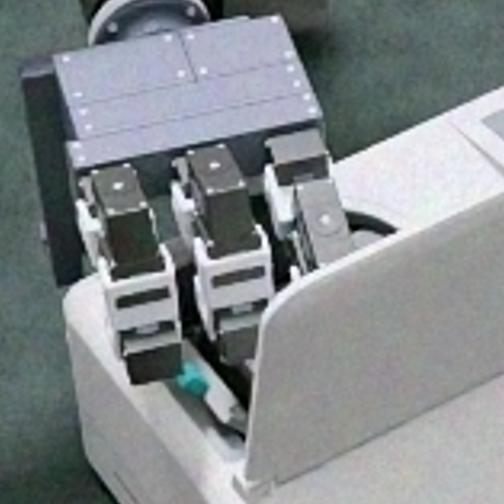

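Emit:
execute_actions --actions '[[[0,0,0,0,0,0,0,0.7,-0.912,0.8,0,-0.685,-0.445,0.261,0,-0.685,-0.445,0.261,-0.514,0.678,-0.18,0.114,0.4,-0.6,0,0,0.02,0,0,0,0,0.20,-0.36,0.52,0,0.98,-0.94,-0.6,0,0.98,-0.94,-0.6,-0.686,0.678,-0.70,0.86,0.78,-0.8]],[[0,0,0,0,0,0,0,0.7,-0.912,0.8,0,-0.685,-0.445,0.261,0,-0.685,-0.445,0.261,-0.514,0.678,-0.18,0.114,0.4,-0.6,0,0,0.015,0,0,0,0,0.20,-0.36,0.52,0,0.98,-0.94,-0.6,0,0.98,-0.94,-0.6,-0.686,0.678,-0.70,0.86,0.78,-0.8]]]' --cameras '["cam_high"]'

Emit:
zoom_image --camera "cam_high" --region '[260, 140, 370, 250]'

Scene clock: 312.80 s.
left_arm: end_effector_position=(+0.4225, +0.4164, +0.3252) hand_goal=(+0.000, +0.700, -0.912, +0.800, +0.000, -0.684, -0.444, +0.262, +0.000, -0.684, -0.444, +0.262, -0.514, +0.678, -0.180, +0.114) hand_measured=(-0.002, +0.700, -0.906, +0.804, +0.000, -0.668, -0.444, +0.260, +0.000, -0.664, -0.444, +0.260, -0.514, +0.676, -0.182, +0.116) hand_current_ma=(-1, +0, +7, +3, +0, +27, +0, -2, +0, +37, +0, -2, +0, -1, -2, +1) hand_state=(goal, goal, goal, goal, goal, goal, goal, goal, goal, blocked, goal, goal, goal, goal, goal, goal) hand_current_limit=0.40 hand_speed=-0.60 end_effector_quat_wxyz=(-0.012, +0.709, +0.705, -0.022) | right_arm: end_effector_position=(+0.3805, +0.0626, +0.1466) hand_goal=(+0.000, +0.200, -0.360, +0.520, +0.000, +0.980, -0.940, -0.600, +0.000, +0.980, -0.940, -0.600, -0.686, +0.678, -0.700, +0.860) hand_measured=(+0.028, +0.452, -0.248, +0.586, +0.002, +0.972, -0.940, -0.602, +0.002, +0.970, -0.940, -0.602, -0.688, +0.678, -0.608, +0.936) hand_current_ma=(+110, +490, +490, +311, +6, -40, +3, -6, +5, -43, +3, -6, -10, +5, +490, +490) hand_state=(blocked, blocked, blocked, blocked, goal, goal, goal, goal, goal, goal, goal, goal, goal, goal, blocked, blocked) hand_current_limit=0.78 hand_speed=-0.80 end_effector_quat_wxyz=(+0.367, -0.377, +0.602, -0.601)
Joint positions: left_arm=[0.272 1.234 1.277 -1.665 -0.001 0.289] | right_arm=[1.098 1.596 1.027 -1.155 1.562 -1.43]
Joint torques (N m): left_arm=[-0.21 -9.17 10.8 0.62 0.22 -0.09] | right_arm=[0.26 -11.22 9.8 -0.64 1.26 -0.14]
Heat: left arm: hottest elbow 48 °C; right arm: hottest elbow 37 °C.
Hand target: left_arm +0.4399, +0.4195, +0.3451; +0.001, +0.707, +0.707, -0.001 | right_arm +0.3858, +0.0655, +0.1647; +0.363, -0.363, +0.606, -0.608
Off the commanded pose: left_arm 0.027 m, 3 deg | right_arm 0.019 m, 2 deg.
joint sent to its limit (right arm) — joint 5 (wrist yaw), upper limit. The joint targets still meet the commanded pose.
Step readings (end_effector_position of left_arm | right_arm):
0: (+0.4225, +0.4164, +0.3252) | (+0.3827, +0.0662, +0.1413)
1: (+0.4225, +0.4164, +0.3252) | (+0.3827, +0.0661, +0.1413)
2: (+0.4225, +0.4164, +0.3252) | (+0.3826, +0.0660, +0.1413)
4: (+0.4225, +0.4164, +0.3252) | (+0.3823, +0.0654, +0.1415)
8: (+0.4225, +0.4164, +0.3252) | (+0.3819, +0.0648, +0.1419)
15: (+0.4225, +0.4164, +0.3252) | (+0.3817, +0.0643, +0.1428)
16: (+0.4225, +0.4164, +0.3252) | (+0.3816, +0.0643, +0.1428)
17: (+0.4225, +0.4164, +0.3252) | (+0.3816, +0.0641, +0.1430)
19: (+0.4225, +0.4164, +0.3252) | (+0.3813, +0.0636, +0.1440)
23: (+0.4225, +0.4164, +0.3252) | (+0.3807, +0.0630, +0.1462)
30: (+0.4225, +0.4164, +0.3252) | (+0.3805, +0.0626, +0.1466)
Images, in order (width x height): cam_high 672x504.

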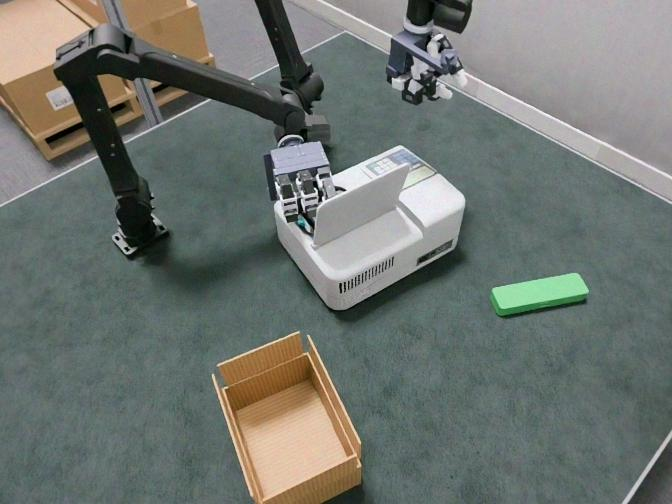

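Scaled by 4.582 from the camera's 672x504 image, which has a finer 960x720 frame.

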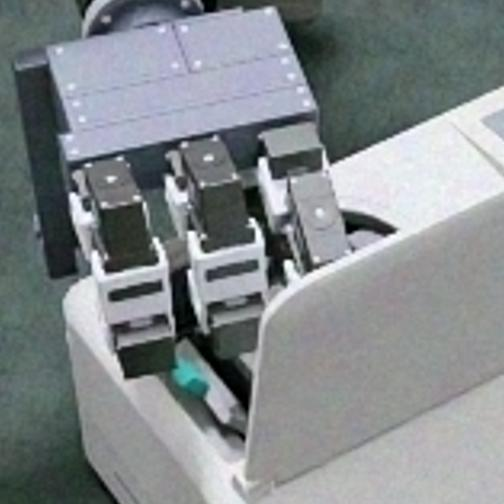

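Emit:
execute_actions --actions '[[[0,0,0,0,0,0,0,0.7,-0.912,0.8,0,-0.685,-0.445,0.261,0,-0.685,-0.445,0.261,-0.514,0.678,-0.18,0.114,0.4,-0.6,0,0.003,0.015,0,0,0,0,0.20,-0.36,0.52,0,0.98,-0.94,-0.6,0,0.98,-0.94,-0.6,-0.686,0.678,-0.70,0.86,0.78,-0.8]],[[0,0,0,0,0,0,0,0.7,-0.912,0.8,0,-0.685,-0.445,0.261,0,-0.685,-0.445,0.261,-0.514,0.678,-0.18,0.114,0.4,-0.6,0,0.003,0.015,0,0,0,0,0.20,-0.36,0.52,0,0.98,-0.94,-0.6,0,0.98,-0.94,-0.6,-0.686,0.678,-0.70,0.86,0.78,-0.8]]]' --cameras '["cam_high"]'

Emit:
zoom_image --camera "cam_high" --region '[260, 140, 370, 250]'

Scene clock: 314.83 s.
left_arm: end_effector_position=(+0.4225, +0.4164, +0.3252) hand_goal=(+0.000, +0.700, -0.912, +0.800, +0.000, -0.684, -0.444, +0.262, +0.000, -0.684, -0.444, +0.262, -0.514, +0.678, -0.180, +0.114) hand_measured=(-0.002, +0.700, -0.906, +0.804, +0.000, -0.668, -0.444, +0.260, +0.000, -0.664, -0.444, +0.260, -0.514, +0.676, -0.182, +0.116) hand_current_ma=(-1, +0, +7, +3, +0, +27, +0, -2, +0, +37, +0, -2, +0, -1, -2, +1) hand_state=(goal, goal, goal, goal, goal, goal, goal, goal, goal, blocked, goal, goal, goal, goal, goal, goal) hand_current_limit=0.40 hand_speed=-0.60 end_effector_quat_wxyz=(-0.012, +0.709, +0.705, -0.022) | right_arm: end_effector_position=(+0.3792, +0.0605, +0.1633) hand_goal=(+0.000, +0.200, -0.360, +0.520, +0.000, +0.980, -0.940, -0.600, +0.000, +0.980, -0.940, -0.600, -0.686, +0.678, -0.700, +0.860) hand_measured=(+0.028, +0.452, -0.248, +0.586, +0.002, +0.972, -0.940, -0.602, +0.002, +0.970, -0.940, -0.602, -0.694, +0.678, -0.608, +0.936) hand_current_ma=(+111, +489, +490, +311, +6, -40, +3, -6, +5, -43, +3, -6, -39, -2, +490, +489) hand_state=(blocked, blocked, blocked, blocked, goal, goal, goal, goal, goal, goal, goal, goal, goal, goal, blocked, blocked) hand_current_limit=0.78 hand_speed=-0.80 end_effector_quat_wxyz=(+0.360, -0.384, +0.598, -0.604)
Joint positions: left_arm=[0.272 1.234 1.277 -1.665 -0.001 0.289] | right_arm=[1.098 1.573 1.052 -1.222 1.56 -1.432]
Joint torques (N m): left_arm=[-0.09 -9.11 10.77 0.64 0.22 -0.11] | right_arm=[0.44 -10.64 10.62 -0.32 1.36 -0.09]
Heat: left arm: hottest elbow 48 °C; right arm: hottest elbow 37 °C.
Hand target: left_arm +0.4399, +0.4195, +0.3451; +0.001, +0.707, +0.707, -0.001 | right_arm +0.3858, +0.0691, +0.1826; +0.363, -0.363, +0.606, -0.608
Off the commanded pose: left_arm 0.027 m, 3 deg | right_arm 0.022 m, 3 deg.
Step readings (end_effector_position of left_arm | right_arm):
0: (+0.4225, +0.4164, +0.3252) | (+0.3805, +0.0626, +0.1466)
1: (+0.4225, +0.4164, +0.3252) | (+0.3805, +0.0627, +0.1467)
2: (+0.4225, +0.4164, +0.3252) | (+0.3805, +0.0627, +0.1469)
4: (+0.4225, +0.4164, +0.3252) | (+0.3805, +0.0628, +0.1476)
8: (+0.4225, +0.4164, +0.3252) | (+0.3803, +0.0625, +0.1504)
15: (+0.4225, +0.4164, +0.3252) | (+0.3800, +0.0622, +0.1526)
16: (+0.4225, +0.4164, +0.3252) | (+0.3801, +0.0622, +0.1527)
17: (+0.4225, +0.4164, +0.3252) | (+0.3801, +0.0623, +0.1529)
19: (+0.4225, +0.4164, +0.3252) | (+0.3800, +0.0622, +0.1539)
23: (+0.4225, +0.4164, +0.3252) | (+0.3797, +0.0615, +0.1581)
30: (+0.4225, +0.4164, +0.3252) | (+0.3793, +0.0607, +0.1628)
Images, in order (width x height): cam_high 672x504.

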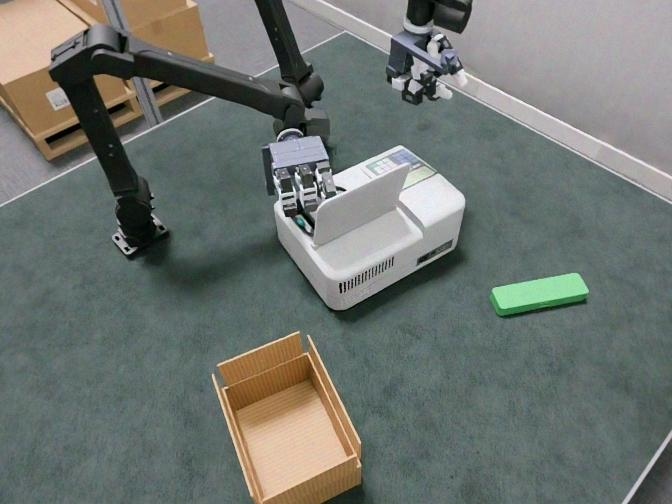

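Scaled by 4.582 from the camera's 672x504 image, which has a finer 960x720 frame.

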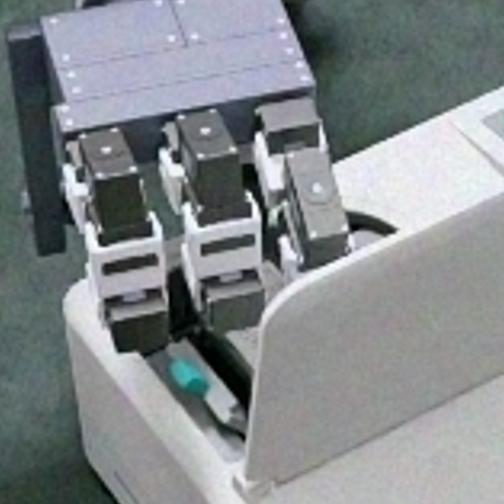

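Emit:
execute_actions --actions '[[[0,0,0,0,0,0,0,0.7,-0.912,0.8,0,-0.685,-0.445,0.261,0,-0.685,-0.445,0.261,-0.514,0.678,-0.18,0.114,0.4,-0.6,0,0,0.025,0,0,0,0,0.20,-0.36,0.52,0,0.98,-0.94,-0.6,0,0.98,-0.94,-0.6,-0.686,0.678,-0.70,0.86,0.78,-0.8]],[[0,0,0,0,0,0,0,0.7,-0.912,0.8,0,-0.685,-0.445,0.261,0,-0.685,-0.445,0.261,-0.514,0.678,-0.18,0.114,0.4,-0.6,0,0,0.025,0,0,0,0,0.20,-0.36,0.52,0,0.98,-0.94,-0.6,0,0.98,-0.94,-0.6,-0.686,0.678,-0.70,0.86,0.78,-0.8]]]' --cameras '["cam_high"]'

Emit:
zoom_image --camera "cam_high" --region '[260, 140, 370, 250]'

Scene clock: 316.80 s.
left_arm: end_effector_position=(+0.4225, +0.4164, +0.3252) hand_goal=(+0.000, +0.700, -0.912, +0.800, +0.000, -0.684, -0.444, +0.262, +0.000, -0.684, -0.444, +0.262, -0.514, +0.678, -0.180, +0.114) hand_measured=(-0.002, +0.700, -0.906, +0.804, +0.000, -0.668, -0.444, +0.260, +0.000, -0.664, -0.444, +0.260, -0.514, +0.676, -0.182, +0.116) hand_current_ma=(-1, +0, +7, +3, +0, +27, +0, -2, +0, +37, +0, -2, +0, -1, -2, +1) hand_state=(goal, goal, goal, goal, goal, goal, goal, goal, goal, blocked, goal, goal, goal, goal, goal, goal) hand_current_limit=0.40 hand_speed=-0.60 end_effector_quat_wxyz=(-0.012, +0.709, +0.705, -0.022) | right_arm: end_effector_position=(+0.3792, +0.0603, +0.1929) hand_goal=(+0.000, +0.200, -0.360, +0.520, +0.000, +0.980, -0.940, -0.600, +0.000, +0.980, -0.940, -0.600, -0.686, +0.678, -0.700, +0.860) hand_measured=(+0.028, +0.452, -0.248, +0.586, +0.002, +0.972, -0.940, -0.602, +0.002, +0.970, -0.940, -0.602, -0.708, +0.672, -0.608, +0.932) hand_current_ma=(+111, +490, +489, +311, +6, -40, +3, -6, +5, -43, +3, -6, -101, -34, +490, +462) hand_state=(blocked, blocked, blocked, blocked, goal, goal, goal, goal, goal, goal, goal, goal, blocked, goal, blocked, blocked) hand_current_limit=0.78 hand_speed=-0.80 end_effector_quat_wxyz=(+0.358, -0.385, +0.597, -0.605)
Joint positions: left_arm=[0.272 1.234 1.277 -1.665 -0.001 0.289] | right_arm=[1.098 1.535 1.094 -1.296 1.56 -1.443]
Joint torques (N m): left_arm=[-0.09 -9.17 10.82 0.66 0.23 -0.11] | right_arm=[0.5 -10.23 11.18 -0.27 1.35 -0.08]
Heat: left arm: hottest elbow 48 °C; right arm: hottest elbow 38 °C.
Hand target: left_arm +0.4399, +0.4195, +0.3451; +0.001, +0.707, +0.707, -0.001 | right_arm +0.3858, +0.0691, +0.2125; +0.363, -0.363, +0.606, -0.608
Off the commanded pose: left_arm 0.027 m, 3 deg | right_arm 0.023 m, 3 deg.
joint sent to its limit (right arm) — joint 5 (wrist yaw), upper limit. The joint targets still meet the commanded pose.
Step readings (end_effector_position of left_arm | right_arm):
0: (+0.4225, +0.4164, +0.3252) | (+0.3792, +0.0605, +0.1633)
1: (+0.4225, +0.4164, +0.3252) | (+0.3792, +0.0605, +0.1633)
2: (+0.4225, +0.4164, +0.3252) | (+0.3792, +0.0605, +0.1639)
4: (+0.4225, +0.4164, +0.3252) | (+0.3790, +0.0601, +0.1655)
8: (+0.4225, +0.4164, +0.3252) | (+0.3790, +0.0602, +0.1725)
15: (+0.4225, +0.4164, +0.3252) | (+0.3793, +0.0606, +0.1787)
16: (+0.4225, +0.4164, +0.3252) | (+0.3792, +0.0604, +0.1787)
17: (+0.4225, +0.4164, +0.3252) | (+0.3790, +0.0601, +0.1788)
19: (+0.4225, +0.4164, +0.3252) | (+0.3788, +0.0597, +0.1802)
23: (+0.4225, +0.4164, +0.3252) | (+0.3791, +0.0602, +0.1865)
30: (+0.4225, +0.4164, +0.3252) | (+0.3795, +0.0610, +0.1929)
Images, in order (width x height): cam_high 672x504.

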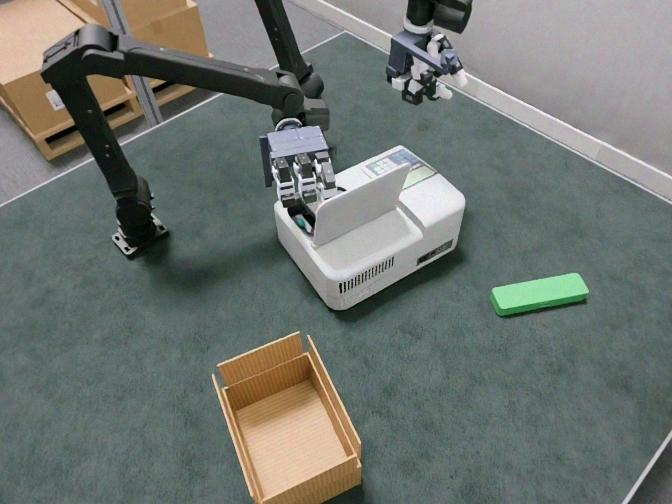

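Scaled by 4.582 from the camera's 672x504 image, which has a finer 960x720 frame.

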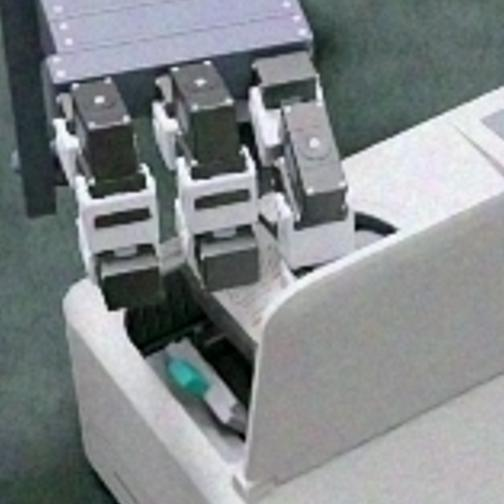

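Emit:
execute_actions --actions '[[[0,0,0,0,0,0,0,0.7,-0.912,0.8,0,-0.685,-0.445,0.261,0,-0.685,-0.445,0.261,-0.514,0.678,-0.18,0.114,0.4,-0.6,0,0,0.025,0,0,0,0,0.20,-0.36,0.52,0,0.98,-0.94,-0.6,0,0.98,-0.94,-0.6,-0.686,0.678,-0.70,0.86,0.78,-0.8]],[[0,0,0,0,0,0,0,0.7,-0.912,0.8,0,-0.685,-0.445,0.261,0,-0.685,-0.445,0.261,-0.514,0.678,-0.18,0.114,0.4,-0.6,0,0,0.03,0,0,0,0,0.20,-0.36,0.52,0,0.98,-0.94,-0.6,0,0.98,-0.94,-0.6,-0.686,0.678,-0.70,0.86,0.78,-0.8]]]' --cameras '["cam_high"]'

Emit:
zoom_image --camera "cam_high" --region '[260, 140, 370, 250]'

Scene clock: 318.67 s.
left_arm: end_effector_position=(+0.4225, +0.4164, +0.3252) hand_goal=(+0.000, +0.700, -0.912, +0.800, +0.000, -0.684, -0.444, +0.262, +0.000, -0.684, -0.444, +0.262, -0.514, +0.678, -0.180, +0.114) hand_measured=(-0.002, +0.700, -0.906, +0.804, +0.000, -0.668, -0.444, +0.260, +0.000, -0.664, -0.444, +0.260, -0.514, +0.676, -0.182, +0.116) hand_current_ma=(-1, +0, +7, +3, +0, +27, +0, -2, +0, +37, +0, -2, +0, -1, -2, +1) hand_state=(goal, goal, goal, goal, goal, goal, goal, goal, goal, blocked, goal, goal, goal, goal, goal, goal) hand_current_limit=0.40 hand_speed=-0.60 end_effector_quat_wxyz=(-0.012, +0.709, +0.705, -0.022) | right_arm: end_effector_position=(+0.3798, +0.0615, +0.2256) hand_goal=(+0.000, +0.200, -0.360, +0.520, +0.000, +0.980, -0.940, -0.600, +0.000, +0.980, -0.940, -0.600, -0.686, +0.678, -0.700, +0.860) hand_measured=(+0.028, +0.452, -0.248, +0.586, +0.002, +0.972, -0.940, -0.602, +0.002, +0.970, -0.940, -0.602, -0.708, +0.672, -0.608, +0.932) hand_current_ma=(+111, +490, +489, +311, +6, -40, +3, -6, +5, -43, +3, -6, -101, -34, +490, +462) hand_state=(blocked, blocked, blocked, blocked, goal, goal, goal, goal, goal, goal, goal, goal, blocked, goal, blocked, blocked) hand_current_limit=0.78 hand_speed=-0.80 end_effector_quat_wxyz=(+0.359, -0.385, +0.597, -0.605)
Joint positions: left_arm=[0.272 1.234 1.277 -1.665 -0.001 0.289] | right_arm=[1.098 1.5 1.148 -1.368 1.561 -1.458]
Joint torques (N m): left_arm=[0.03 -9.17 10.84 0.62 0.22 -0.11] | right_arm=[0.56 -9.88 11.62 -0.13 1.32 -0.09]
Heat: left arm: hottest elbow 48 °C; right arm: hottest elbow 38 °C.
Hand target: left_arm +0.4399, +0.4195, +0.3451; +0.001, +0.707, +0.707, -0.001 | right_arm +0.3858, +0.0691, +0.2456; +0.363, -0.363, +0.606, -0.608
Off the commanded pose: left_arm 0.027 m, 3 deg | right_arm 0.022 m, 3 deg.
joint sent to its limit (right arm) — joint 5 (wrist yaw), upper limit. The joint targets still meet the commanded pose.
Step readings (end_effector_position of left_arm | right_arm):
0: (+0.4225, +0.4164, +0.3252) | (+0.3792, +0.0603, +0.1929)
1: (+0.4225, +0.4164, +0.3252) | (+0.3791, +0.0603, +0.1929)
2: (+0.4225, +0.4164, +0.3252) | (+0.3791, +0.0602, +0.1931)
4: (+0.4225, +0.4164, +0.3252) | (+0.3790, +0.0600, +0.1946)
8: (+0.4225, +0.4164, +0.3252) | (+0.3793, +0.0607, +0.2009)
15: (+0.4225, +0.4164, +0.3252) | (+0.3797, +0.0615, +0.2075)
16: (+0.4225, +0.4164, +0.3252) | (+0.3796, +0.0612, +0.2075)
17: (+0.4225, +0.4164, +0.3252) | (+0.3795, +0.0610, +0.2077)
19: (+0.4225, +0.4164, +0.3252) | (+0.3793, +0.0606, +0.2096)
23: (+0.4225, +0.4164, +0.3252) | (+0.3796, +0.0613, +0.2176)
30: (+0.4225, +0.4164, +0.3252) | (+0.3801, +0.0622, +0.2256)
Images, in order (width x height): cam_high 672x504.

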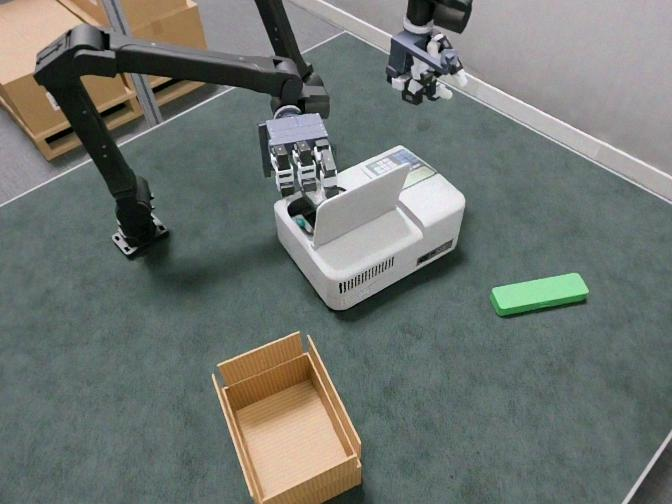

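Scaled by 4.582 from the camera's 672x504 image, which has a finer 960x720 frame.

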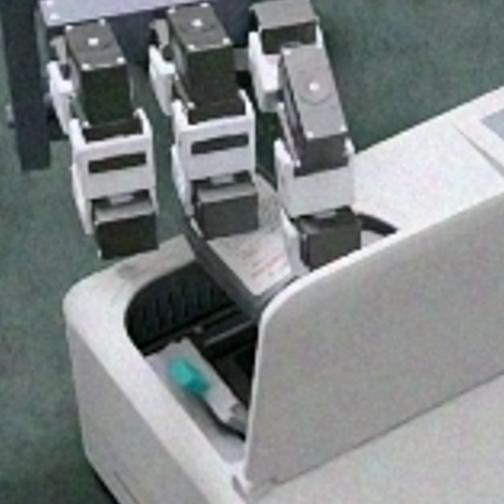

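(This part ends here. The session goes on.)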